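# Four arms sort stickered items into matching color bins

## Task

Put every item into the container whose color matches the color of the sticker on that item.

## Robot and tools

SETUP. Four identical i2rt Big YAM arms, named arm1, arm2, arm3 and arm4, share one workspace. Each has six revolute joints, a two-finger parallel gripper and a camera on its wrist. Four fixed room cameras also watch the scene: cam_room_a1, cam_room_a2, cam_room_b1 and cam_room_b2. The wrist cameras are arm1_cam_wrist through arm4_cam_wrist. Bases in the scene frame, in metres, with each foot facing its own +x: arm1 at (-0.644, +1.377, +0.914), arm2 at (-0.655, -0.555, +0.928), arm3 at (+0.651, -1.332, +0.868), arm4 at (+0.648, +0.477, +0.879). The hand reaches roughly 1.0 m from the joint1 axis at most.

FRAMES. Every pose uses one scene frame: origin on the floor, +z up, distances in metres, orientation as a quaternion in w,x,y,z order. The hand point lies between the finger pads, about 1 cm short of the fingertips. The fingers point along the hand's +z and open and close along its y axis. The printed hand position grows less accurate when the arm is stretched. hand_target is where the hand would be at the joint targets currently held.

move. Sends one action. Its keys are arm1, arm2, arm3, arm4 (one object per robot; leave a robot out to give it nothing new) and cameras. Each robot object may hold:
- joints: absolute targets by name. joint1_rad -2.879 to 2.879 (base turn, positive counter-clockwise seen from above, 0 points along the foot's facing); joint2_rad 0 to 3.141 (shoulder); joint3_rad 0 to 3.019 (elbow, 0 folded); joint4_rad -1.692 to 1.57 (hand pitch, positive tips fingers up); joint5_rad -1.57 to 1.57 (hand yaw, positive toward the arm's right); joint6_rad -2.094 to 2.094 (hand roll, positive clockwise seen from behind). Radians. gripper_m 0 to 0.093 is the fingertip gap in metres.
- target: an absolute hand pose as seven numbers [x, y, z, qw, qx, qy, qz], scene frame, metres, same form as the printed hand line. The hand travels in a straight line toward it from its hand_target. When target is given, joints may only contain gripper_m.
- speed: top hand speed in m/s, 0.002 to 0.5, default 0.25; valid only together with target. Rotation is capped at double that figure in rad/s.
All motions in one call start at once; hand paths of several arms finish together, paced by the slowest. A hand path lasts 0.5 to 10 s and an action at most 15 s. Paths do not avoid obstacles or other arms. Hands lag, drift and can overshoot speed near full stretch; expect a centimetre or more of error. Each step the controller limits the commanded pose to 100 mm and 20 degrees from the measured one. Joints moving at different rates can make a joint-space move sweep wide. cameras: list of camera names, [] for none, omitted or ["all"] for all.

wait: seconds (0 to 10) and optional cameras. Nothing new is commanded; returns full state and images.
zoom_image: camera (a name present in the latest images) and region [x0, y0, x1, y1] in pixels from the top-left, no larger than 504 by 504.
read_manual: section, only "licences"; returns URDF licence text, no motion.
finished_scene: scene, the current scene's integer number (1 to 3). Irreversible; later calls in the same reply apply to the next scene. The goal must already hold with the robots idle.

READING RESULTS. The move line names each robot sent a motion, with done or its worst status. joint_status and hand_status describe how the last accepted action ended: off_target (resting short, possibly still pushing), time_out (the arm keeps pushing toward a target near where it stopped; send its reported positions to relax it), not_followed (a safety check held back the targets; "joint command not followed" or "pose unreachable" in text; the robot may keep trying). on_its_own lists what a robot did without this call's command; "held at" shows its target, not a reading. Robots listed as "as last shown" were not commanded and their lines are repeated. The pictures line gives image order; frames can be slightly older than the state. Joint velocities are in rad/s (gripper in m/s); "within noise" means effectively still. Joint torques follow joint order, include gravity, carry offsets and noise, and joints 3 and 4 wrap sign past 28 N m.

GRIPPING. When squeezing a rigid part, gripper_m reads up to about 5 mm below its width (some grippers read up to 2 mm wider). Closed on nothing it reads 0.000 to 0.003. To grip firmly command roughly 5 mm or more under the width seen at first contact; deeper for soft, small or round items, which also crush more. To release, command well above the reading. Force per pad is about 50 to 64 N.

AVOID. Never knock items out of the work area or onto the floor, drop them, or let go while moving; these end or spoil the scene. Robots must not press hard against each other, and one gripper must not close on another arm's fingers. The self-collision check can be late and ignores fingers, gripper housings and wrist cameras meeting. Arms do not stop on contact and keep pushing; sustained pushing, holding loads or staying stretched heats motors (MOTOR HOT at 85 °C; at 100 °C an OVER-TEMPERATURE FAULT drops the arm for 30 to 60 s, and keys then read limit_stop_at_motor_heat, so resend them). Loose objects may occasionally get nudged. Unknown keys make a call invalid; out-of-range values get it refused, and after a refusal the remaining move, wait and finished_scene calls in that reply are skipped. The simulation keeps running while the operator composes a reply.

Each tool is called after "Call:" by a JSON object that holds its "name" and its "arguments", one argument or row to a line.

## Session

Call:
{"name": "move", "arguments": {
  "arm1": {"joints": {"joint1_rad": 1.45, "joint2_rad": 1.5, "joint3_rad": 1.45, "joint4_rad": -0.95, "joint5_rad": 0, "joint6_rad": 0}},
  "arm2": {"joints": {"joint1_rad": -1.5, "joint2_rad": 1.5, "joint3_rad": 1.45, "joint4_rad": -0.95, "joint5_rad": 0, "joint6_rad": 0}},
  "arm3": {"joints": {"joint1_rad": 1.5, "joint2_rad": 1.1, "joint3_rad": 1.3, "joint4_rad": -0.9, "joint5_rad": 0, "joint6_rad": 0}},
  "arm4": {"joints": {"joint1_rad": -1.5, "joint2_rad": 1.1, "joint3_rad": 1.3, "joint4_rad": -0.9, "joint5_rad": 0, "joint6_rad": 0}}
}}

Scene clock: 1.83 s.
Joint torques (N m): arm1=[-2.84 -12.92 13.38 1.62 0.07 -0.01] | arm2=[1.32 -15.56 12.03 2.09 -0.02 -0.08] | arm3=[1.61 -9.41 10.76 2.02 0.12 -0.1] | arm4=[0.97 -9.99 10.77 1.72 0.07 0.13]
Motor temperatures (°C): arm1=[20 23 27 23 21 21 21] | arm2=[23 24 26 22 22 20 23] | arm3=[24 23 24 23 24 23 23] | arm4=[22 21 24 22 24 21 24]
Heat: arm1: hottest joint3_rad 27 °C; arm2: hottest joint3_rad 26 °C; arm3: hottest joint1_rad 24 °C; arm4: hottest joint3_rad 24 °C.
move: arm1 done; arm2 done; arm3 done; arm4 done
Joint velocities: within noise
arm1.joint_positions: joint1_rad=+1.460 joint2_rad=+1.519 joint3_rad=+1.427 joint4_rad=-0.959 joint5_rad=-0.002 joint6_rad=+0.007 gripper_m=+0.09398
arm1.joint_status: all done
arm1.hand: x=-1.2115 y=+1.4010 z=+1.1869 quat_wxyz=(-0.005, +0.964, -0.023, -0.265) (m; scene frame)
arm1.hand_target: x=-1.2154 y=+1.4070 z=+1.2100 quat_wxyz=(-0.008, +0.957, -0.025, -0.289) (m; scene frame)
arm1.hand_status: not commanded
arm2.joint_positions: joint1_rad=-1.509 joint2_rad=+1.495 joint3_rad=+1.445 joint4_rad=-0.955 joint5_rad=+0.000 joint6_rad=+0.015 gripper_m=+0.09398
arm2.joint_status: all done
arm2.hand: x=-1.2208 y=-0.6580 z=+1.2132 quat_wxyz=(-0.026, -0.957, -0.079, +0.277) (m; scene frame)
arm2.hand_target: x=-1.2228 y=-0.6635 z=+1.2138 quat_wxyz=(-0.025, -0.956, -0.090, +0.279) (m; scene frame)
arm2.hand_status: not commanded
arm3.joint_positions: joint1_rad=+1.495 joint2_rad=+1.108 joint3_rad=+1.291 joint4_rad=-0.912 joint5_rad=-0.002 joint6_rad=+0.006 gripper_m=+0.09398
arm3.joint_status: all done
arm3.hand: x=+1.1137 y=-1.4185 z=+1.2746 quat_wxyz=(-0.408, -0.089, -0.908, +0.044) (m; scene frame)
arm3.hand_target: x=+1.1148 y=-1.4165 z=+1.2854 quat_wxyz=(-0.421, -0.084, -0.902, +0.046) (m; scene frame)
arm3.hand_status: not commanded
arm4.joint_positions: joint1_rad=-1.503 joint2_rad=+1.112 joint3_rad=+1.280 joint4_rad=-0.915 joint5_rad=+0.001 joint6_rad=-0.012 gripper_m=+0.09398
arm4.joint_status: all done
arm4.hand: x=+1.1182 y=+0.5365 z=+1.2736 quat_wxyz=(-0.397, +0.063, -0.915, -0.020) (m; scene frame)
arm4.hand_target: x=+1.1192 y=+0.5382 z=+1.2930 quat_wxyz=(-0.419, +0.058, -0.906, -0.025) (m; scene frame)
arm4.hand_status: not commanded
pictures: arm1_cam_wrist, arm2_cam_wrist, arm3_cam_wrist, arm4_cam_wrist, cam_room_a1, cam_room_a2, cam_room_b1, cam_room_b2
Images, in order (width x height): arm1_cam_wrist 672x504, arm2_cam_wrist 672x504, arm3_cam_wrist 672x504, arm4_cam_wrist 672x504, cam_room_a1 672x504, cam_room_a2 672x504, cam_room_b1 672x504, cam_room_b2 672x504.

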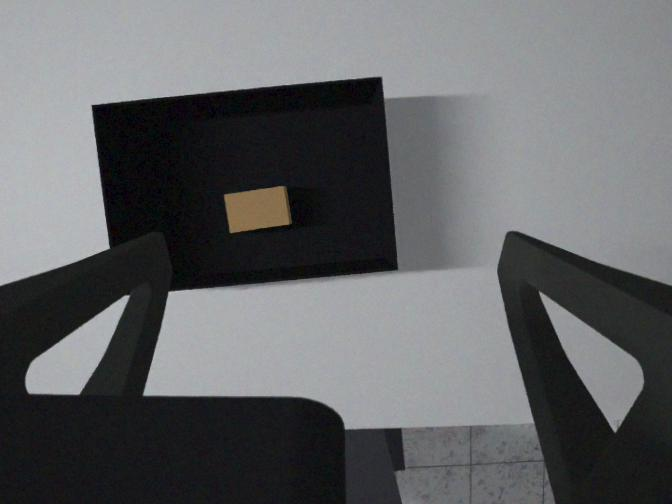

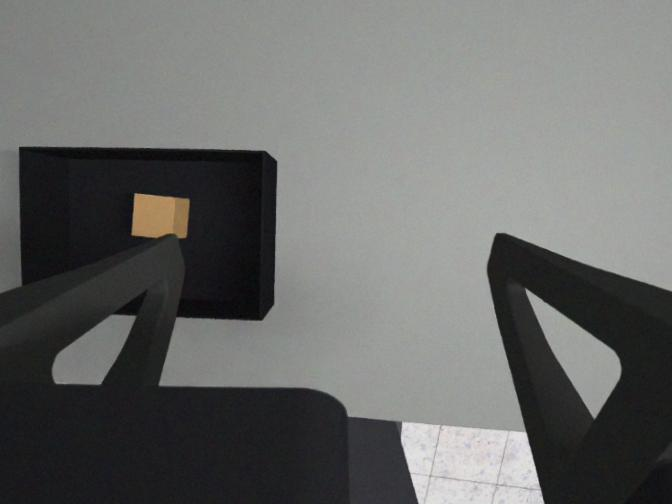

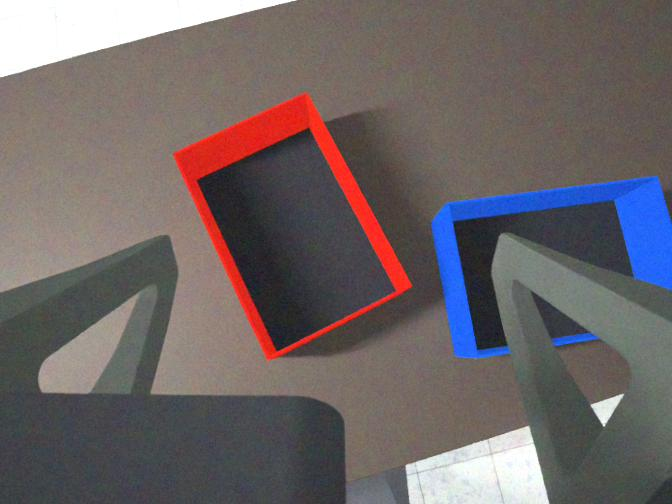

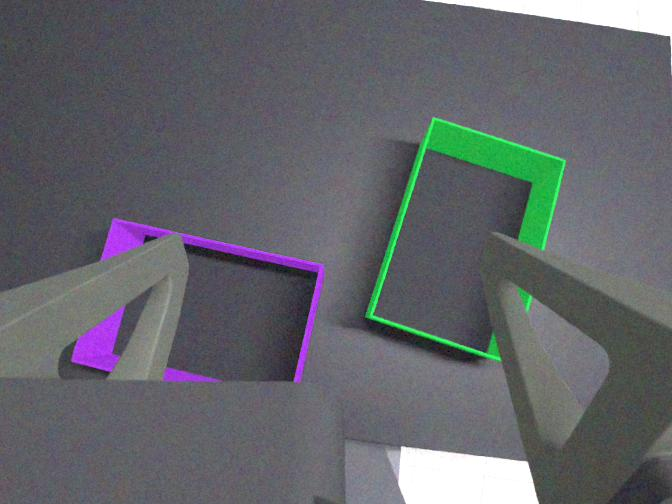

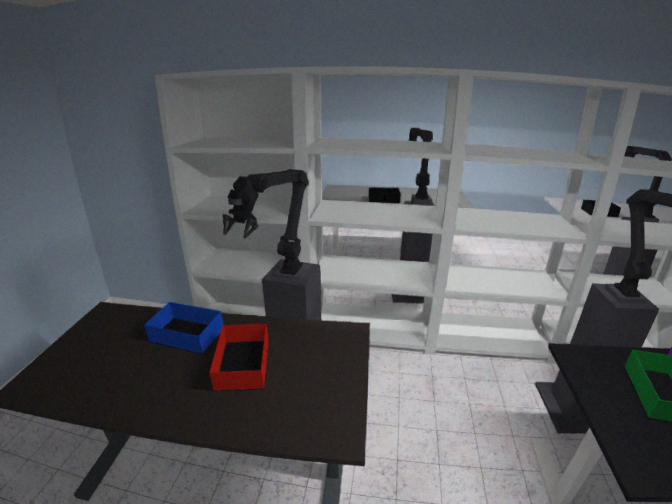

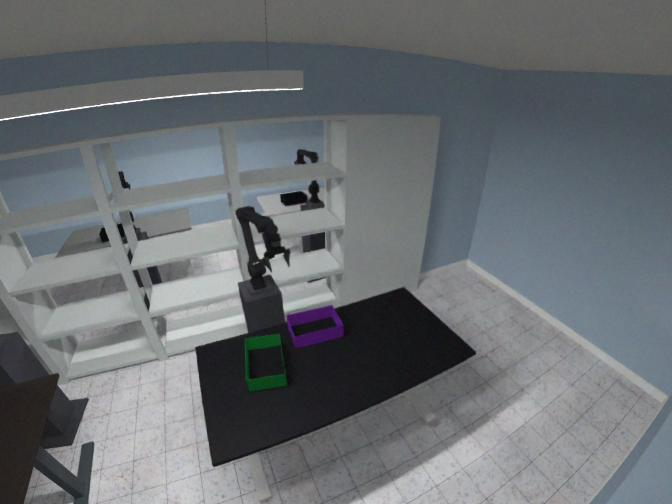

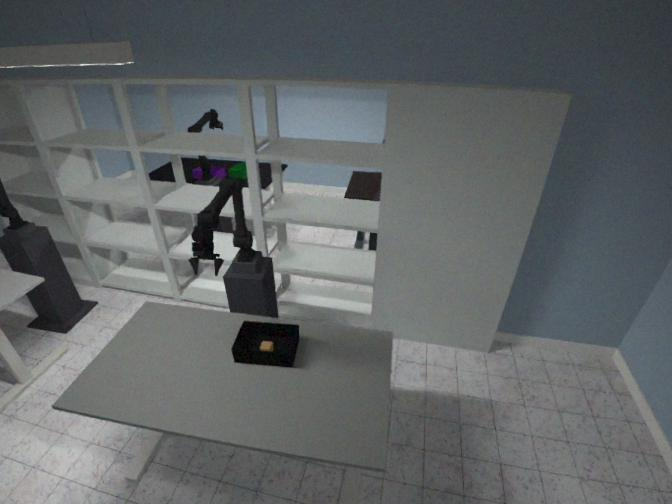

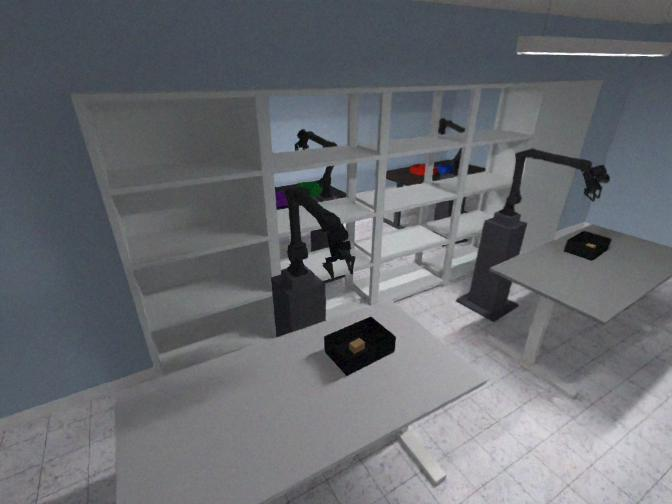

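Call:
{"name": "zoom_image", "arguments": {
  "camera": "cam_room_b1",
  "region": [236, 322, 300, 370]
}}

Call:
{"name": "zoom_image", "arguments": {
  "camera": "cam_room_b2",
  "region": [326, 318, 390, 366]
}}

Call:
{"name": "zoom_image", "arguments": {
  "camera": "arm2_cam_wrist",
  "region": [110, 180, 210, 255]
}}

Call:
{"name": "zoom_image", "arguments": {
  "camera": "arm1_cam_wrist",
  "region": [210, 170, 310, 245]
}}

Scaled by 7.875.

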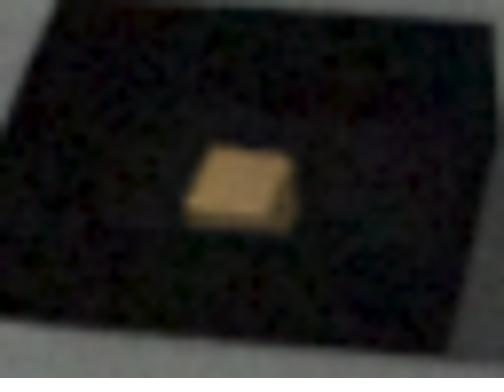

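Scaled by 7.875.

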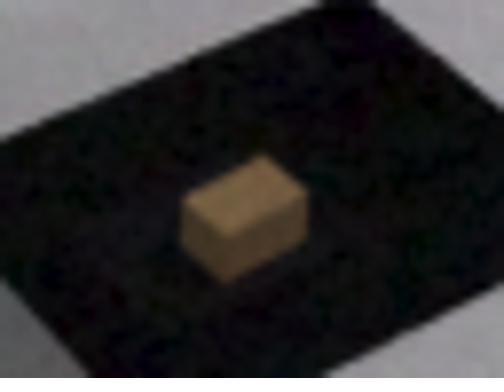

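Scaled by 5.040.

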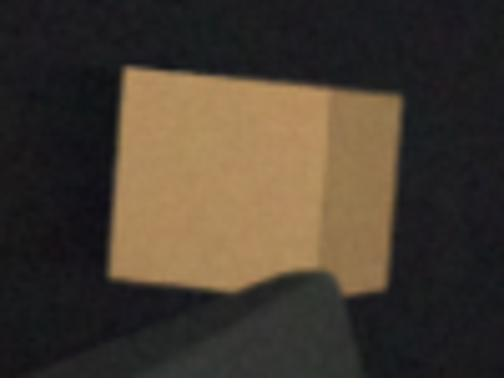

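Scaled by 5.040.

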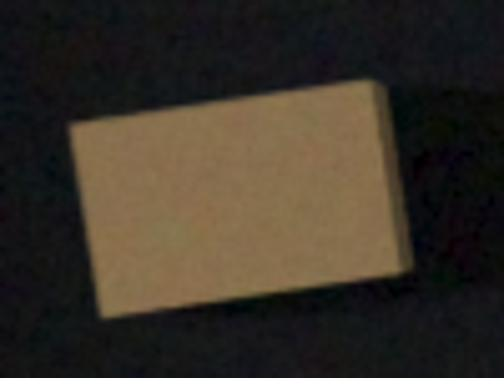

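Call:
{"name": "move", "arguments": {
  "arm1": {"target": [-1.235, 1.308, 0.85, -0.0080, -0.9820, -0.0425, 0.1841], "speed": 0.35},
  "arm2": {"target": [-1.21, -0.895, 0.85, 0.0070, 0.9822, 0.0372, -0.1842], "speed": 0.35},
  "cameras": ["arm1_cam_wrist","arm2_cam_wrist"]
}}

Scene clock: 25.83 s.
Joint torques (N m): arm1=[-1.2 -15.62 9.85 1.55 -0.01 0.13] | arm2=[0.32 -21.01 11.88 1.81 0.35 0.21] | arm3=[1.38 -9.47 10.73 1.98 0.12 -0.11] | arm4=[0.79 -10.05 10.78 1.7 0.04 0.18]
Motor temperatures (°C): arm1=[20 24 30 23 21 21 21] | arm2=[23 25 28 22 22 20 23] | arm3=[24 23 27 23 24 23 23] | arm4=[22 22 31 22 24 21 24]
Heat: arm1: hottest joint3_rad 30 °C; arm2: hottest joint3_rad 28 °C; arm3: hottest joint3_rad 27 °C; arm4: hottest joint3_rad 31 °C.
move: arm1 off_target; arm2 off_target
Joint velocities: within noise
arm1.joint_positions: joint1_rad=+1.618 joint2_rad=+2.042 joint3_rad=+1.176 joint4_rad=-0.399 joint5_rad=+0.009 joint6_rad=+0.025 gripper_m=+0.09398
arm1.joint_status: not commanded
arm1.hand: x=-1.2170 y=+1.3128 z=+0.8342 quat_wxyz=(+0.005, +0.986, +0.045, -0.160) (m; scene frame)
arm1.hand_target: x=-1.2344 y=+1.3080 z=+0.8504 quat_wxyz=(+0.008, +0.982, +0.043, -0.184) (m; scene frame)
arm1.hand_status: off_target (0.024 m and 2.9 deg from the pose sent, 0.350 m and 12.2 deg at the start)
arm2.joint_positions: joint1_rad=-1.084 joint2_rad=+2.142 joint3_rad=+1.377 joint4_rad=-0.524 joint5_rad=+0.176 joint6_rad=+0.477 gripper_m=+0.09398
arm2.joint_status: not commanded
arm2.hand: x=-1.1883 y=-0.8859 z=+0.8405 quat_wxyz=(+0.004, -0.985, -0.050, +0.164) (m; scene frame)
arm2.hand_target: x=-1.2092 y=-0.8944 z=+0.8508 quat_wxyz=(-0.007, -0.982, -0.037, +0.184) (m; scene frame)
arm2.hand_status: off_target (0.025 m and 3.1 deg from the pose sent, 0.434 m and 12.2 deg at the start)
arm3, arm4: as last shown
pictures: arm1_cam_wrist, arm2_cam_wrist
Images, in order (width x height): arm1_cam_wrist 672x504, arm2_cam_wrist 672x504.

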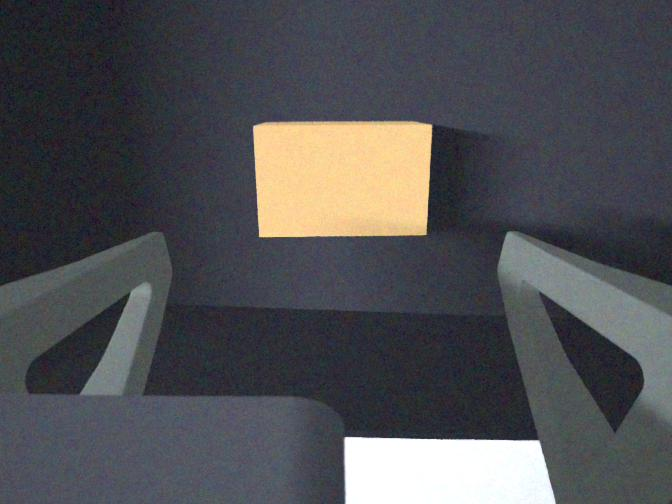

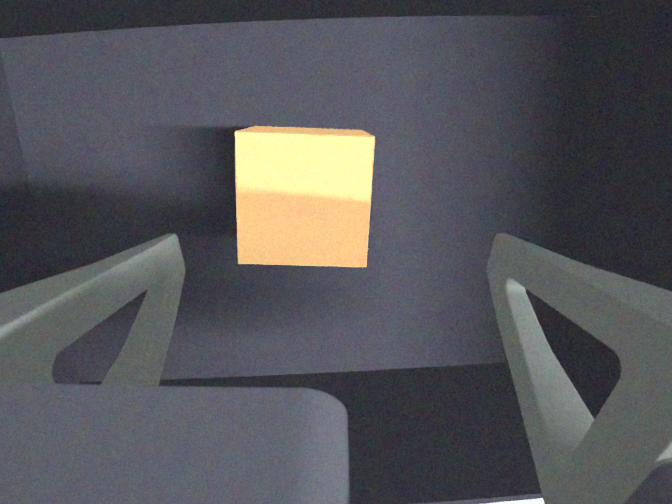

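Call:
{"name": "move", "arguments": {
  "arm1": {"target": [-1.238, 1.311, 0.740, -0.0080, -0.9820, -0.0425, 0.1841], "speed": 0.15},
  "arm2": {"target": [-1.204, -0.907, 0.740, 0.0070, 0.9822, 0.0372, -0.1842], "speed": 0.15},
  "cameras": ["arm1_cam_wrist","arm2_cam_wrist"]
}}

Scene clock: 37.30 s.
Joint torques (N m): arm1=[-1.08 -14.97 9.05 1.48 -0.07 0.02] | arm2=[1.49 -20.42 10.35 1.96 0.37 0.22] | arm3=[1.61 -9.47 10.74 2.02 0.12 -0.1] | arm4=[0.79 -10.11 10.88 1.61 0.07 0.17]
Motor temperatures (°C): arm1=[20 24 31 23 21 21 21] | arm2=[23 25 30 22 22 20 23] | arm3=[24 23 28 23 24 23 23] | arm4=[22 22 33 22 24 21 24]
Heat: arm1: hottest joint3_rad 31 °C; arm2: hottest joint3_rad 30 °C; arm3: hottest joint3_rad 28 °C; arm4: hottest joint3_rad 33 °C.
move: arm1 off_target; arm2 off_target
Joint velocities: within noise
arm1.joint_positions: joint1_rad=+1.618 joint2_rad=+2.258 joint3_rad=+1.186 joint4_rad=-0.188 joint5_rad=+0.008 joint6_rad=+0.027 gripper_m=+0.09398
arm1.joint_status: not commanded
arm1.hand: x=-1.2151 y=+1.3133 z=+0.7332 quat_wxyz=(+0.006, +0.986, +0.044, -0.162) (m; scene frame)
arm1.hand_target: x=-1.2372 y=+1.3110 z=+0.7408 quat_wxyz=(+0.008, +0.982, +0.043, -0.184) (m; scene frame)
arm1.hand_status: off_target (0.024 m and 2.6 deg from the pose sent, 0.097 m and 2.9 deg at the start)
arm2.joint_positions: joint1_rad=-1.076 joint2_rad=+2.339 joint3_rad=+1.414 joint4_rad=-0.349 joint5_rad=+0.183 joint6_rad=+0.500 gripper_m=+0.09398
arm2.joint_status: not commanded
arm2.hand: x=-1.1925 y=-0.8931 z=+0.7440 quat_wxyz=(+0.001, -0.984, -0.042, +0.172) (m; scene frame)
arm2.hand_target: x=-1.2032 y=-0.9067 z=+0.7406 quat_wxyz=(-0.007, -0.982, -0.037, +0.184) (m; scene frame)
arm2.hand_status: off_target (0.018 m and 1.8 deg from the pose sent, 0.104 m and 3.1 deg at the start)
arm3, arm4: as last shown
pictures: arm1_cam_wrist, arm2_cam_wrist
Images, in order (width x height): arm1_cam_wrist 672x504, arm2_cam_wrist 672x504.

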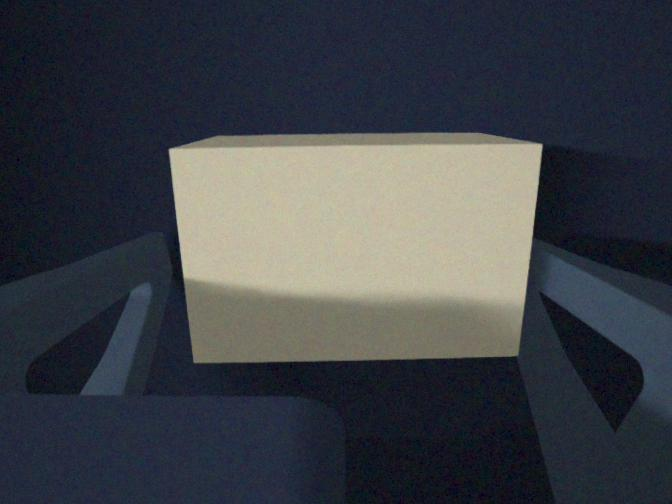

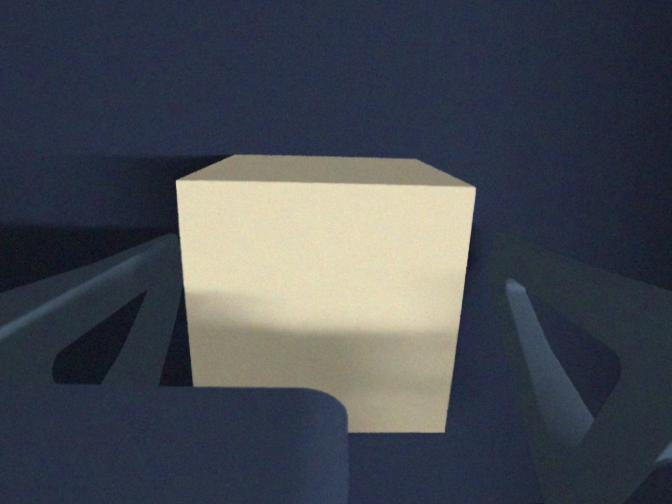

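Call:
{"name": "move", "arguments": {
  "arm1": {"joints": {"gripper_m": 0.050}},
  "arm2": {"joints": {"gripper_m": 0.044}},
  "cameras": []
}}

Call:
{"name": "move", "arguments": {
  "arm1": {"target": [-1.20, 1.312, 0.95, -0.0080, -0.9820, -0.0425, 0.1841], "speed": 0.25},
  "arm2": {"target": [-1.18, -0.895, 0.95, 0.0070, 0.9822, 0.0372, -0.1842], "speed": 0.25},
  "cameras": ["arm1_cam_wrist","arm2_cam_wrist"]
}}

Call:
{"name": "move", "arguments": {
  "arm1": {"joints": {"joint1_rad": 1.5, "joint2_rad": 0.9, "joint3_rad": 1.15, "joint4_rad": -0.20, "joint5_rad": 0, "joint6_rad": 0}},
  "arm2": {"joints": {"joint1_rad": -1.5, "joint2_rad": 0.9, "joint3_rad": 1.15, "joint4_rad": -0.20, "joint5_rad": 0, "joint6_rad": 0}},
  "cameras": ["cam_room_b1","cam_room_b2"]
}}

Scene clock: 45.00 s.
Joint torques (N m): arm1=[-1.26 -15.5 8.99 1.5 -0.03 0.08] | arm2=[1.44 -20.31 10.43 1.92 0.29 0.19] | arm3=[1.38 -9.52 10.7 2 0.11 -0.1] | arm4=[0.85 -9.99 10.73 1.66 0.07 0.14]
Motor temperatures (°C): arm1=[20 24 30 23 21 21 21] | arm2=[23 25 30 22 22 20 23] | arm3=[24 23 29 23 24 23 23] | arm4=[22 22 34 22 24 21 24]
Heat: arm1: hottest joint3_rad 30 °C; arm2: hottest joint3_rad 30 °C; arm3: hottest joint3_rad 29 °C; arm4: hottest joint3_rad 34 °C.
move: arm1 off_target; arm2 off_target
Joint velocities: within noise
arm1.joint_positions: joint1_rad=+1.618 joint2_rad=+2.258 joint3_rad=+1.186 joint4_rad=-0.188 joint5_rad=+0.008 joint6_rad=+0.027 gripper_m=+0.06880
arm1.joint_status: gripper_m off_target (ended at +0.06883, target +0.05000)
arm1.hand: x=-1.2153 y=+1.3133 z=+0.7333 quat_wxyz=(+0.006, +0.986, +0.044, -0.162) (m; scene frame)
arm1.hand_target: x=-1.2372 y=+1.3111 z=+0.7407 quat_wxyz=(+0.008, +0.982, +0.043, -0.184) (m; scene frame)
arm1.hand_status: not commanded
arm2.joint_positions: joint1_rad=-1.076 joint2_rad=+2.339 joint3_rad=+1.414 joint4_rad=-0.348 joint5_rad=+0.185 joint6_rad=+0.502 gripper_m=+0.05305
arm2.joint_status: gripper_m off_target (ended at +0.05307, target +0.04400)
arm2.hand: x=-1.1928 y=-0.8930 z=+0.7441 quat_wxyz=(+0.001, -0.984, -0.041, +0.172) (m; scene frame)
arm2.hand_target: x=-1.2032 y=-0.9067 z=+0.7406 quat_wxyz=(-0.007, -0.982, -0.037, +0.184) (m; scene frame)
arm2.hand_status: not commanded
arm3, arm4: as last shown
pictures: none
No camera images: "cameras" was empty.

Scene clock: 46.53 s.
Joint torques (N m): arm1=[-1.49 -13.45 9.65 0.7 0.03 0.08] | arm2=[1.44 -20.78 9.18 0.92 0.36 0.21] | arm3=[1.44 -9.23 10.74 2.03 0.12 -0.1] | arm4=[1.03 -10.29 10.84 1.7 0.11 0.2]
Motor temperatures (°C): arm1=[20 24 30 23 21 21 21] | arm2=[23 25 30 22 22 20 23] | arm3=[24 23 29 23 24 23 23] | arm4=[22 22 34 22 24 21 24]
Heat: arm1: hottest joint3_rad 30 °C; arm2: hottest joint3_rad 30 °C; arm3: hottest joint3_rad 29 °C; arm4: hottest joint3_rad 34 °C.
move: arm1 done; arm2 done
Joint velocities: within noise
arm1.joint_positions: joint1_rad=+1.618 joint2_rad=+1.792 joint3_rad=+1.139 joint4_rad=-0.567 joint5_rad=+0.008 joint6_rad=+0.027 gripper_m=+0.06880
arm1.joint_status: not commanded
arm1.hand: x=-1.1989 y=+1.3142 z=+0.9449 quat_wxyz=(+0.007, +0.982, +0.043, -0.182) (m; scene frame)
arm1.hand_target: x=-1.1999 y=+1.3120 z=+0.9499 quat_wxyz=(+0.008, +0.982, +0.042, -0.184) (m; scene frame)
arm1.hand_status: done (0.006 m and 0.3 deg from the pose sent, 0.217 m and 2.6 deg at the start)
arm2.joint_positions: joint1_rad=-1.070 joint2_rad=+1.947 joint3_rad=+1.390 joint4_rad=-0.674 joint5_rad=+0.186 joint6_rad=+0.506 gripper_m=+0.05305
arm2.joint_status: not commanded
arm2.hand: x=-1.1870 y=-0.8935 z=+0.9527 quat_wxyz=(-0.011, -0.981, -0.039, +0.190) (m; scene frame)
arm2.hand_target: x=-1.1800 y=-0.8950 z=+0.9501 quat_wxyz=(-0.007, -0.982, -0.037, +0.184) (m; scene frame)
arm2.hand_status: done (0.008 m and 0.9 deg from the pose sent, 0.206 m and 1.7 deg at the start)
arm3, arm4: as last shown
pictures: arm1_cam_wrist, arm2_cam_wrist
Images, in order (width x height): arm1_cam_wrist 672x504, arm2_cam_wrist 672x504.

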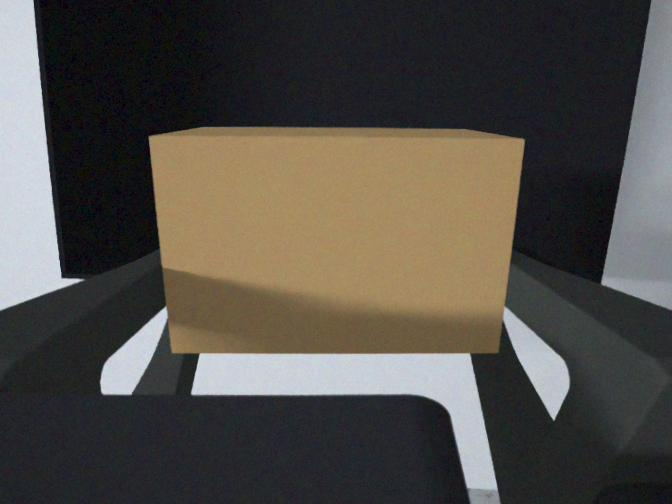

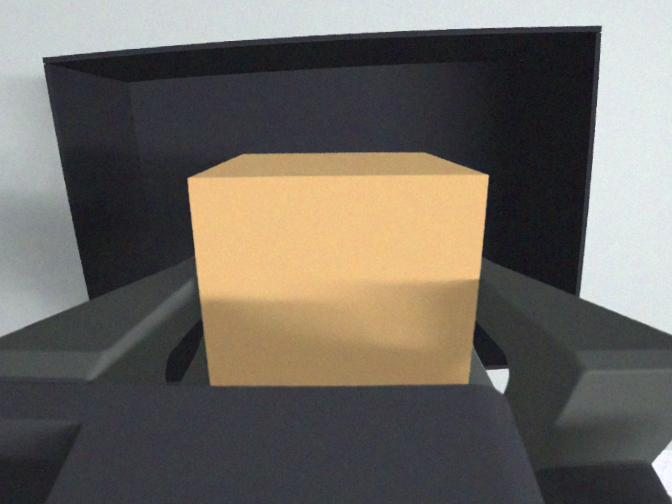

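Scene clock: 48.17 s.
Joint torques (N m): arm1=[-0.85 -1.55 13.79 2.11 -0.03 -0.05] | arm2=[0.56 -5.13 12.26 2.78 -0.06 -0.08] | arm3=[1.55 -9.29 10.73 2 0.11 -0.11] | arm4=[0.97 -9.88 10.67 1.61 0.07 0.16]
Motor temperatures (°C): arm1=[20 24 30 23 21 21 21] | arm2=[23 25 30 22 22 20 23] | arm3=[24 23 29 23 24 23 23] | arm4=[22 22 34 22 24 21 24]
Heat: arm1: hottest joint3_rad 30 °C; arm2: hottest joint3_rad 30 °C; arm3: hottest joint3_rad 29 °C; arm4: hottest joint3_rad 34 °C.
move: arm1 done; arm2 done
Joint velocities: within noise
arm1.joint_positions: joint1_rad=+1.491 joint2_rad=+0.895 joint3_rad=+1.129 joint4_rad=-0.209 joint5_rad=+0.001 joint6_rad=+0.007 gripper_m=+0.06880
arm1.joint_status: all done
arm1.hand: x=-1.0902 y=+1.3816 z=+1.4845 quat_wxyz=(-0.003, +0.692, -0.006, -0.722) (m; scene frame)
arm1.hand_target: x=-1.0901 y=+1.3771 z=+1.4972 quat_wxyz=(-0.002, +0.683, +0.000, -0.730) (m; scene frame)
arm1.hand_status: not commanded
arm2.joint_positions: joint1_rad=-1.499 joint2_rad=+0.888 joint3_rad=+1.147 joint4_rad=-0.207 joint5_rad=+0.001 joint6_rad=+0.014 gripper_m=+0.05305
arm2.joint_status: all done
arm2.hand: x=-1.0990 y=-0.6412 z=+1.5043 quat_wxyz=(-0.072, -0.687, -0.061, +0.721) (m; scene frame)
arm2.hand_target: x=-1.1038 y=-0.6417 z=+1.5028 quat_wxyz=(-0.067, -0.687, -0.066, +0.720) (m; scene frame)
arm2.hand_status: not commanded
arm3, arm4: as last shown
pictures: cam_room_b1, cam_room_b2
Images, in order (width x height): cam_room_b1 672x504, cam_room_b2 672x504.

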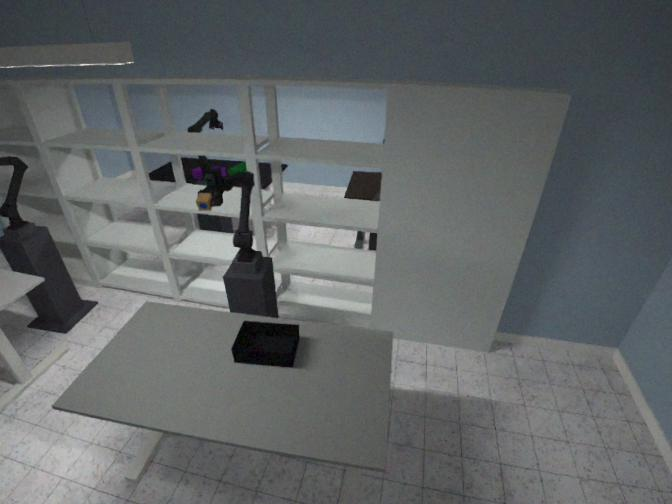

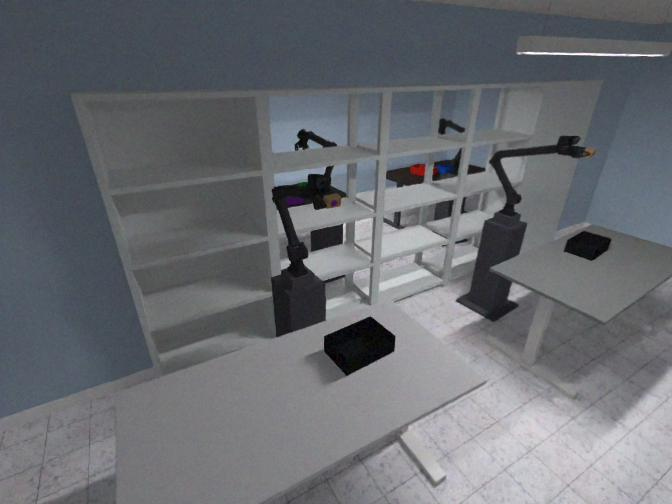

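Call:
{"name": "zoom_image", "arguments": {
  "camera": "cam_room_b1",
  "region": [180, 175, 230, 215]
}}

Call:
{"name": "zoom_image", "arguments": {
  "camera": "cam_room_b2",
  "region": [300, 175, 350, 215]
}}

Call:
{"name": "zoom_image", "arguments": {
  "camera": "cam_room_b2",
  "region": [560, 130, 610, 170]
}}

Scaled by 10.080.

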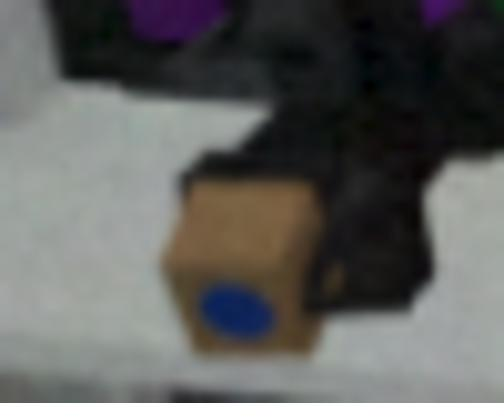

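Scaled by 10.080.

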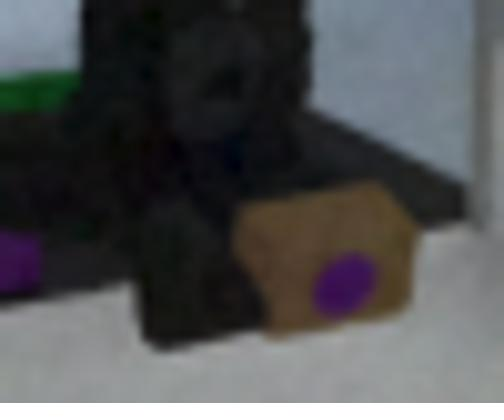

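Scaled by 10.080.

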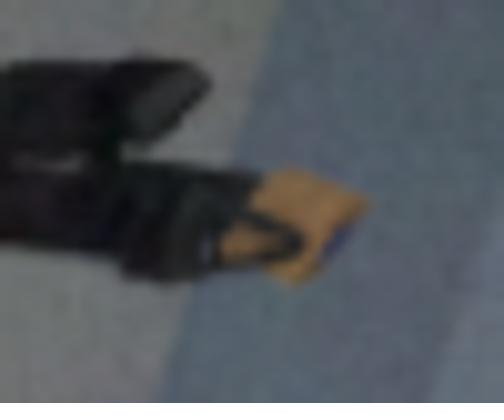

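Call:
{"name": "move", "arguments": {
  "arm1": {"joints": {"joint1_rad": -2.25, "joint2_rad": 0.964, "joint3_rad": 1.222, "joint4_rad": -1.458, "joint5_rad": 0, "joint6_rad": 0}},
  "arm2": {"joints": {"joint1_rad": 0.919, "joint2_rad": 0.964, "joint3_rad": 1.222, "joint4_rad": -1.458, "joint5_rad": 0, "joint6_rad": 0}},
  "arm3": {"joints": {"joint1_rad": -1.988, "joint2_rad": 0.835, "joint3_rad": 1.10, "joint4_rad": -1.265, "joint5_rad": 0, "joint6_rad": 0}},
  "arm4": {"joints": {"joint1_rad": 0.908, "joint2_rad": 0.835, "joint3_rad": 1.10, "joint4_rad": -1.265, "joint5_rad": 0, "joint6_rad": 0}},
  "cameras": []
}}

Call:
{"name": "move", "arguments": {
  "arm1": {"target": [0.0, 0.927, 1.07, 0.1758, 0.2952, 0.9375, -0.0553], "speed": 0.35},
  "arm2": {"target": [0.0, -0.944, 1.07, 0.1777, 0.2603, 0.9478, -0.0488], "speed": 0.35},
  "cameras": []
}}

Call:
{"name": "move", "arguments": {
  "arm1": {"target": [0.0, 0.927, 0.988, 0.1758, 0.2952, 0.9375, -0.0553], "speed": 0.1},
  "arm2": {"target": [0.0, -0.944, 0.988, 0.1777, 0.2603, 0.9478, -0.0488], "speed": 0.1},
  "cameras": ["arm1_cam_wrist","arm2_cam_wrist"]
}}

Scene clock: 80.10 s.
Joint torques (N m): arm1=[-2.14 -3.19 17.05 0.46 -0.08 -0.02] | arm2=[0.91 -6.42 16.49 0.88 0.09 -0.05] | arm3=[0.73 -4.48 9.22 0.77 -0.07 -0.1] | arm4=[0.91 -3.72 9.42 0.46 0.13 0.13]
Motor temperatures (°C): arm1=[20 24 32 23 21 21 22] | arm2=[23 25 33 22 22 20 24] | arm3=[24 24 30 23 24 23 23] | arm4=[22 23 37 22 24 21 24]
Heat: arm1: hottest joint3_rad 32 °C; arm2: hottest joint3_rad 33 °C; arm3: hottest joint3_rad 30 °C; arm4: hottest joint3_rad 37 °C.
move: arm1 done; arm2 done; arm3 done; arm4 done
Joint velocities: within noise
arm1.joint_positions: joint1_rad=-2.246 joint2_rad=+0.973 joint3_rad=+1.156 joint4_rad=-1.450 joint5_rad=+0.002 joint6_rad=+0.006 gripper_m=+0.06882
arm1.joint_status: all done
arm1.hand: x=-0.3811 y=+1.1968 z=+1.2261 quat_wxyz=(-0.137, -0.298, -0.944, +0.047) (m; scene frame)
arm1.hand_target: x=-0.3763 y=+1.1925 z=+1.2581 quat_wxyz=(-0.168, -0.295, -0.939, +0.057) (m; scene frame)
arm1.hand_status: not commanded
arm2.joint_positions: joint1_rad=+0.917 joint2_rad=+0.966 joint3_rad=+1.157 joint4_rad=-1.446 joint5_rad=-0.003 joint6_rad=+0.012 gripper_m=+0.05303
arm2.joint_status: all done
arm2.hand: x=-0.3859 y=-0.7167 z=+1.2476 quat_wxyz=(-0.153, -0.268, -0.951, +0.038) (m; scene frame)
arm2.hand_target: x=-0.3806 y=-0.7200 z=+1.2769 quat_wxyz=(-0.179, -0.260, -0.948, +0.047) (m; scene frame)
arm2.hand_status: not commanded
arm3.joint_positions: joint1_rad=-1.979 joint2_rad=+0.840 joint3_rad=+1.104 joint4_rad=-1.257 joint5_rad=+0.002 joint6_rad=+0.005 gripper_m=+0.09402
arm3.joint_status: all done
arm3.hand: x=+0.3725 y=-1.1632 z=+1.2164 quat_wxyz=(+0.069, -0.925, +0.255, +0.272) (m; scene frame)
arm3.hand_target: x=+0.3764 y=-1.1627 z=+1.2149 quat_wxyz=(+0.069, -0.926, +0.257, +0.269) (m; scene frame)
arm3.hand_status: not commanded
arm4.joint_positions: joint1_rad=+0.907 joint2_rad=+0.833 joint3_rad=+1.095 joint4_rad=-1.253 joint5_rad=-0.002 joint6_rad=-0.011 gripper_m=+0.09402
arm4.joint_status: all done
arm4.hand: x=+0.3862 y=+0.6619 z=+1.2295 quat_wxyz=(-0.084, +0.915, -0.282, -0.274) (m; scene frame)
arm4.hand_target: x=+0.3871 y=+0.6610 z=+1.2297 quat_wxyz=(-0.082, +0.915, -0.287, -0.270) (m; scene frame)
arm4.hand_status: not commanded
pictures: none
No camera images: "cameras" was empty.

Scene clock: 82.53 s.
Joint torques (N m): arm1=[-2.02 -21.48 17.13 0.59 -0.04 -0.02] | arm2=[0.97 -23.88 16.58 0.85 0.15 -0.03] | arm3=[0.62 -4.54 9.24 0.76 -0.06 -0.1] | arm4=[0.73 -3.19 9.46 0.46 0.13 0.14]
Motor temperatures (°C): arm1=[20 24 33 23 21 21 22] | arm2=[23 25 34 22 22 20 24] | arm3=[24 24 30 23 24 23 23] | arm4=[22 23 37 22 24 21 24]
Heat: arm1: hottest joint3_rad 33 °C; arm2: hottest joint3_rad 34 °C; arm3: hottest joint3_rad 30 °C; arm4: hottest joint3_rad 37 °C.
move: arm1 off_target; arm2 off_target
Joint velocities: within noise
arm1.joint_positions: joint1_rad=-2.246 joint2_rad=+2.230 joint3_rad=+2.176 joint4_rad=-1.192 joint5_rad=-0.005 joint6_rad=+0.006 gripper_m=+0.06882
arm1.joint_status: not commanded
arm1.hand: x=-0.0108 y=+0.9400 z=+1.0374 quat_wxyz=(-0.147, -0.297, -0.942, +0.046) (m; scene frame)
arm1.hand_target: x=-0.0017 y=+0.9283 z=+1.0702 quat_wxyz=(-0.176, -0.295, -0.937, +0.056) (m; scene frame)
arm1.hand_status: off_target (0.037 m and 3.4 deg from the pose sent, 0.492 m and 4.7 deg at the start)
arm2.joint_positions: joint1_rad=+0.917 joint2_rad=+2.150 joint3_rad=+2.011 joint4_rad=-1.094 joint5_rad=+0.001 joint6_rad=+0.012 gripper_m=+0.05303
arm2.joint_status: not commanded
arm2.hand: x=-0.0146 y=-0.9373 z=+1.0531 quat_wxyz=(-0.163, -0.267, -0.949, +0.042) (m; scene frame)
arm2.hand_target: x=-0.0011 y=-0.9434 z=+1.0702 quat_wxyz=(-0.179, -0.260, -0.948, +0.049) (m; scene frame)
arm2.hand_status: off_target (0.023 m and 2.1 deg from the pose sent, 0.482 m and 3.3 deg at the start)
arm3, arm4: as last shown
arm3.joint_positions: joint1_rad=-1.979 joint2_rad=+0.840 joint3_rad=+1.104 joint4_rad=-1.258 joint5_rad=+0.002 joint6_rad=+0.005 gripper_m=+0.09402
arm3.hand: x=+0.3725 y=-1.1633 z=+1.2164 quat_wxyz=(+0.069, -0.925, +0.255, +0.272) (m; scene frame)
arm4.hand_target: x=+0.3871 y=+0.6610 z=+1.2298 quat_wxyz=(-0.082, +0.915, -0.287, -0.271) (m; scene frame)
pictures: none
No camera images: "cameras" was empty.

Scene clock: 83.97 s.
Joint torques (N m): arm1=[-2.26 -18.9 10.86 1.54 -0.02 0.02] | arm2=[1.03 -22.53 10.54 2.17 0.06 -0.04] | arm3=[0.67 -4.6 9.21 0.79 -0.07 -0.1] | arm4=[0.79 -3.49 9.39 0.51 0.12 0.12]
Motor temperatures (°C): arm1=[20 24 33 23 21 21 22] | arm2=[23 25 34 22 22 20 24] | arm3=[24 24 30 23 24 23 23] | arm4=[22 22 37 22 24 21 24]
Heat: arm1: hottest joint3_rad 33 °C; arm2: hottest joint3_rad 34 °C; arm3: hottest joint3_rad 30 °C; arm4: hottest joint3_rad 37 °C.
move: arm1 off_target; arm2 off_target
Joint velocities: within noise
arm1.joint_positions: joint1_rad=-2.246 joint2_rad=+2.240 joint3_rad=+2.092 joint4_rad=-1.027 joint5_rad=-0.005 joint6_rad=+0.006 gripper_m=+0.06882
arm1.joint_status: not commanded
arm1.hand: x=+0.0011 y=+0.9315 z=+1.0046 quat_wxyz=(-0.181, -0.295, -0.937, +0.057) (m; scene frame)
arm1.hand_target: x=-0.0003 y=+0.9273 z=+0.9882 quat_wxyz=(-0.176, -0.295, -0.938, +0.055) (m; scene frame)
arm1.hand_status: off_target (0.017 m and 0.6 deg from the pose sent, 0.052 m and 3.4 deg at the start)
arm2.joint_positions: joint1_rad=+0.918 joint2_rad=+2.181 joint3_rad=+1.950 joint4_rad=-0.943 joint5_rad=+0.002 joint6_rad=+0.011 gripper_m=+0.05303
arm2.joint_status: not commanded
arm2.hand: x=-0.0010 y=-0.9452 z=+1.0160 quat_wxyz=(-0.191, -0.266, -0.944, +0.051) (m; scene frame)
arm2.hand_target: x=-0.0008 y=-0.9434 z=+0.9884 quat_wxyz=(-0.178, -0.260, -0.948, +0.049) (m; scene frame)
arm2.hand_status: off_target (0.028 m and 1.7 deg from the pose sent, 0.067 m and 2.1 deg at the start)
arm3, arm4: as last shown
pictures: arm1_cam_wrist, arm2_cam_wrist
Images, in order (width x height): arm1_cam_wrist 672x504, arm2_cam_wrist 672x504.

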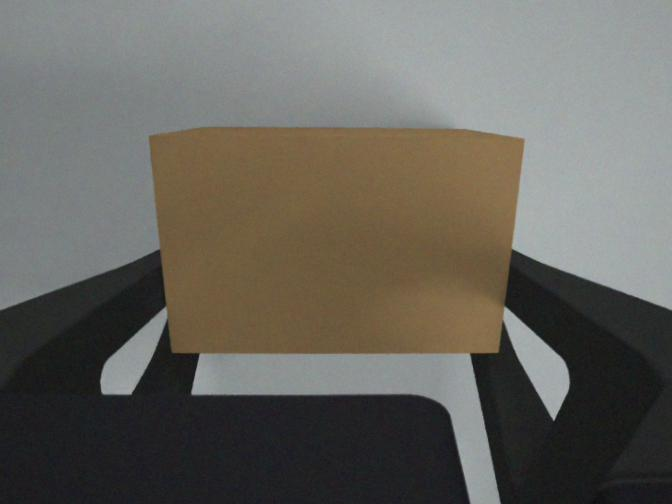

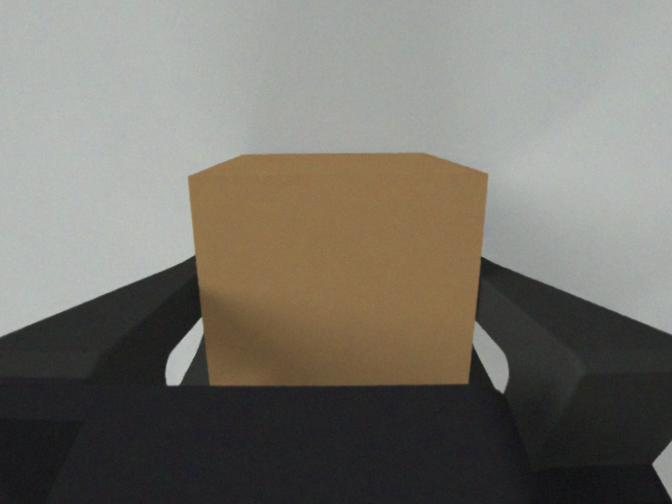

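Call:
{"name": "move", "arguments": {
  "arm1": {"target": [0.001, 0.930, 1.001, 0.1758, 0.2952, 0.9375, -0.0553], "speed": 0.1},
  "arm2": {"target": [0.0, -0.945, 1.012, 0.1777, 0.2603, 0.9478, -0.0488], "speed": 0.1},
  "cameras": []
}}

Call:
{"name": "move", "arguments": {
  "arm1": {"joints": {"gripper_m": 0.093}},
  "arm2": {"joints": {"gripper_m": 0.093}},
  "cameras": ["arm1_cam_wrist","arm2_cam_wrist"]
}}

Call:
{"name": "move", "arguments": {
  "arm1": {"target": [-0.38, 1.194, 1.25, 0.1758, 0.2952, 0.9375, -0.0553], "speed": 0.35},
  "arm2": {"target": [-0.381, -0.720, 1.27, 0.1777, 0.2603, 0.9478, -0.0488], "speed": 0.35},
  "arm3": {"target": [0.07, -1.014, 1.12, 0.0748, -0.9251, 0.2548, 0.2716], "speed": 0.3},
  "arm4": {"target": [0.085, 0.896, 1.12, 0.0841, -0.9157, 0.2865, 0.2689], "speed": 0.3},
  "cameras": ["arm3_cam_wrist","arm4_cam_wrist"]
}}

Scene clock: 98.40 s.
Joint torques (N m): arm1=[-1.9 -19.9 12.36 0.61 0.04 0] | arm2=[0.79 -23.82 13.68 0.51 0.05 -0.03] | arm3=[0.91 -4.54 9.21 0.79 -0.06 -0.1] | arm4=[0.91 -3.6 9.4 0.49 0.14 0.12]
Motor temperatures (°C): arm1=[20 24 34 23 21 21 22] | arm2=[23 26 32 22 22 20 24] | arm3=[24 23 29 23 24 23 23] | arm4=[22 22 37 22 24 21 24]
Heat: arm1: hottest joint3_rad 34 °C; arm2: hottest joint3_rad 32 °C; arm3: hottest joint3_rad 29 °C; arm4: hottest joint3_rad 37 °C.
move: arm1 done; arm2 done
Joint velocities: within noise
arm1.joint_positions: joint1_rad=-2.246 joint2_rad=+2.240 joint3_rad=+2.092 joint4_rad=-1.028 joint5_rad=-0.005 joint6_rad=+0.006 gripper_m=+0.06882
arm1.joint_status: not commanded
arm1.hand: x=+0.0010 y=+0.9316 z=+1.0045 quat_wxyz=(-0.180, -0.295, -0.937, +0.057) (m; scene frame)
arm1.hand_target: x=+0.0010 y=+0.9301 z=+1.0010 quat_wxyz=(-0.176, -0.295, -0.937, +0.055) (m; scene frame)
arm1.hand_status: done (0.004 m and 0.6 deg from the pose sent, 0.004 m and 0.6 deg at the start)
arm2.joint_positions: joint1_rad=+0.918 joint2_rad=+2.181 joint3_rad=+1.950 joint4_rad=-0.955 joint5_rad=+0.002 joint6_rad=+0.010 gripper_m=+0.05303
arm2.joint_status: not commanded
arm2.hand: x=-0.0034 y=-0.9437 z=+1.0148 quat_wxyz=(-0.185, -0.265, -0.945, +0.049) (m; scene frame)
arm2.hand_target: x=+0.0000 y=-0.9448 z=+1.0120 quat_wxyz=(-0.178, -0.260, -0.948, +0.049) (m; scene frame)
arm2.hand_status: done (0.005 m and 1.0 deg from the pose sent, 0.004 m and 1.7 deg at the start)
arm3, arm4: as last shown
pictures: none
No camera images: "cameras" was empty.

Scene clock: 98.97 s.
Joint torques (N m): arm1=[-2.32 -20.01 12.27 0.66 0 0.01] | arm2=[1.03 -23.59 13.65 0.94 0.04 -0.03] | arm3=[0.67 -4.42 9.22 0.79 -0.05 -0.1] | arm4=[0.73 -3.02 9.4 0.53 0.13 0.15]
Motor temperatures (°C): arm1=[20 25 34 23 21 21 22] | arm2=[23 26 32 22 22 20 24] | arm3=[24 23 29 23 24 23 23] | arm4=[22 22 37 22 24 21 24]
Heat: arm1: hottest joint3_rad 34 °C; arm2: hottest joint3_rad 32 °C; arm3: hottest joint3_rad 29 °C; arm4: hottest joint3_rad 37 °C.
move: arm1 done; arm2 done
Joint velocities: within noise
arm1.joint_positions: joint1_rad=-2.246 joint2_rad=+2.240 joint3_rad=+2.092 joint4_rad=-1.030 joint5_rad=-0.005 joint6_rad=+0.006 gripper_m=+0.09297
arm1.joint_status: all done
arm1.hand: x=+0.0006 y=+0.9318 z=+1.0044 quat_wxyz=(-0.179, -0.295, -0.937, +0.056) (m; scene frame)
arm1.hand_target: x=+0.0010 y=+0.9301 z=+1.0010 quat_wxyz=(-0.176, -0.295, -0.937, +0.055) (m; scene frame)
arm1.hand_status: not commanded
arm2.joint_positions: joint1_rad=+0.918 joint2_rad=+2.181 joint3_rad=+1.950 joint4_rad=-0.966 joint5_rad=+0.002 joint6_rad=+0.010 gripper_m=+0.09293
arm2.joint_status: all done
arm2.hand: x=-0.0055 y=-0.9425 z=+1.0138 quat_wxyz=(-0.180, -0.265, -0.946, +0.048) (m; scene frame)
arm2.hand_target: x=+0.0000 y=-0.9448 z=+1.0120 quat_wxyz=(-0.178, -0.260, -0.948, +0.049) (m; scene frame)
arm2.hand_status: not commanded
arm3, arm4: as last shown
pictures: arm1_cam_wrist, arm2_cam_wrist
Images, in order (width x height): arm1_cam_wrist 672x504, arm2_cam_wrist 672x504.

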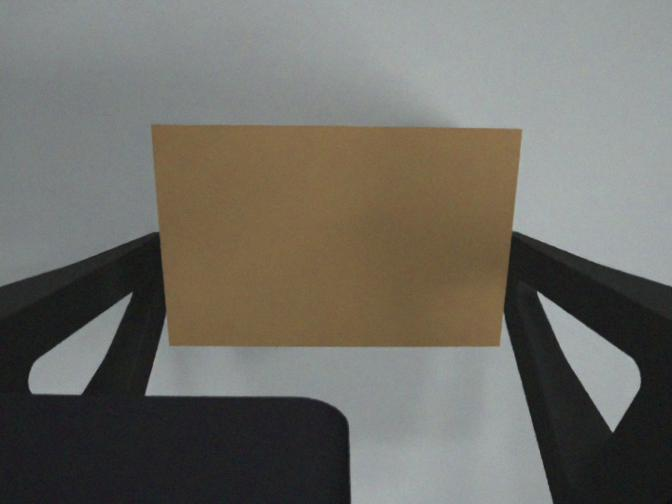

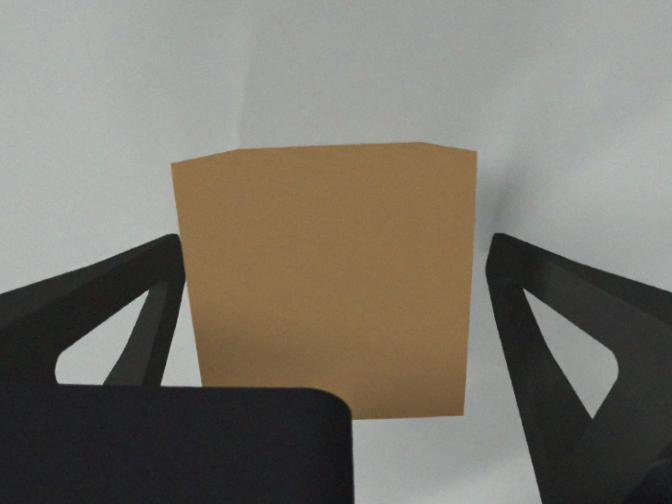

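Scene clock: 101.30 s.
Joint torques (N m): arm1=[-3.02 -1.2 11.22 0.75 -0.05 -0.01] | arm2=[1.03 -4.48 10.19 1.01 0.03 -0.01] | arm3=[2.43 -18.9 14.23 1.29 0.13 0.02] | arm4=[0.67 -19.96 13 0.68 -0.05 -0.11]
Motor temperatures (°C): arm1=[20 25 34 23 21 21 22] | arm2=[23 26 32 22 22 20 24] | arm3=[24 23 29 23 24 23 23] | arm4=[22 22 37 22 24 21 24]
Heat: arm1: hottest joint3_rad 34 °C; arm2: hottest joint3_rad 32 °C; arm3: hottest joint3_rad 29 °C; arm4: hottest joint3_rad 37 °C.
move: arm1 done; arm2 off_target; arm3 off_target; arm4 off_target
Joint velocities: within noise
arm1.joint_positions: joint1_rad=-2.246 joint2_rad=+0.931 joint3_rad=+1.181 joint4_rad=-1.421 joint5_rad=-0.008 joint6_rad=+0.003 gripper_m=+0.09297
arm1.joint_status: not commanded
arm1.hand: x=-0.3780 y=+1.1970 z=+1.2524 quat_wxyz=(-0.183, -0.293, -0.937, +0.056) (m; scene frame)
arm1.hand_target: x=-0.3800 y=+1.1941 z=+1.2501 quat_wxyz=(-0.176, -0.295, -0.937, +0.055) (m; scene frame)
arm1.hand_status: done (0.004 m and 0.9 deg from the pose sent, 0.523 m and 0.4 deg at the start)
arm2.joint_positions: joint1_rad=+0.918 joint2_rad=+0.944 joint3_rad=+1.212 joint4_rad=-1.430 joint5_rad=+0.003 joint6_rad=+0.008 gripper_m=+0.09293
arm2.joint_status: not commanded
arm2.hand: x=-0.3805 y=-0.7211 z=+1.2807 quat_wxyz=(-0.196, -0.264, -0.943, +0.053) (m; scene frame)
arm2.hand_target: x=-0.3811 y=-0.7199 z=+1.2702 quat_wxyz=(-0.178, -0.260, -0.948, +0.049) (m; scene frame)
arm2.hand_status: off_target (0.011 m and 2.3 deg from the pose sent, 0.506 m and 0.7 deg at the start)
arm3.joint_positions: joint1_rad=-1.950 joint2_rad=+1.711 joint3_rad=+1.574 joint4_rad=-0.914 joint5_rad=+0.035 joint6_rad=+0.030 gripper_m=+0.09402
arm3.joint_status: not commanded
arm3.hand: x=+0.0900 y=-1.0149 z=+1.0929 quat_wxyz=(+0.070, -0.932, +0.259, +0.243) (m; scene frame)
arm3.hand_target: x=+0.0716 y=-1.0149 z=+1.1201 quat_wxyz=(+0.075, -0.925, +0.255, +0.272) (m; scene frame)
arm3.hand_status: off_target (0.034 m and 3.4 deg from the pose sent, 0.351 m and 0.7 deg at the start)
arm4.joint_positions: joint1_rad=+0.882 joint2_rad=+1.825 joint3_rad=+1.701 joint4_rad=-0.915 joint5_rad=-0.009 joint6_rad=-0.018 gripper_m=+0.09402
arm4.joint_status: not commanded
arm4.hand: x=+0.0945 y=+0.8830 z=+1.1008 quat_wxyz=(-0.077, +0.920, -0.291, -0.252) (m; scene frame)
arm4.hand_target: x=+0.0860 y=+0.8952 z=+1.1199 quat_wxyz=(-0.084, +0.916, -0.287, -0.269) (m; scene frame)
arm4.hand_status: off_target (0.025 m and 2.2 deg from the pose sent, 0.397 m and 0.8 deg at the start)
pictures: arm3_cam_wrist, arm4_cam_wrist
Images, in order (width x height): arm3_cam_wrist 672x504, arm4_cam_wrist 672x504.

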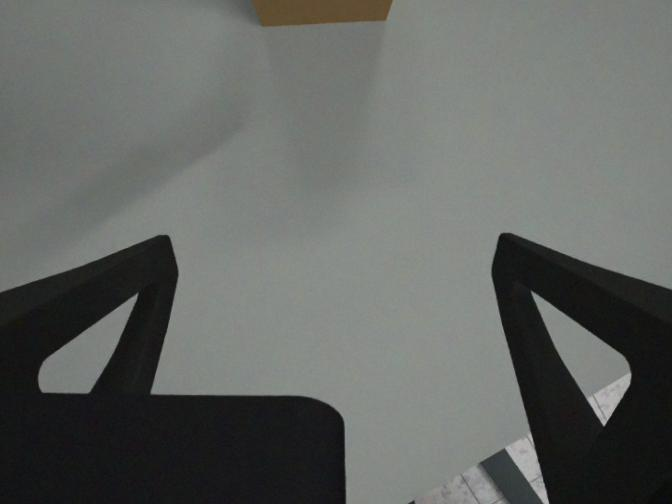

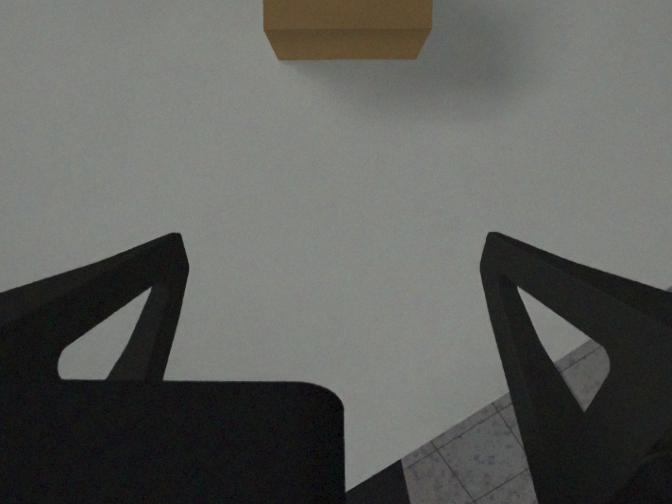

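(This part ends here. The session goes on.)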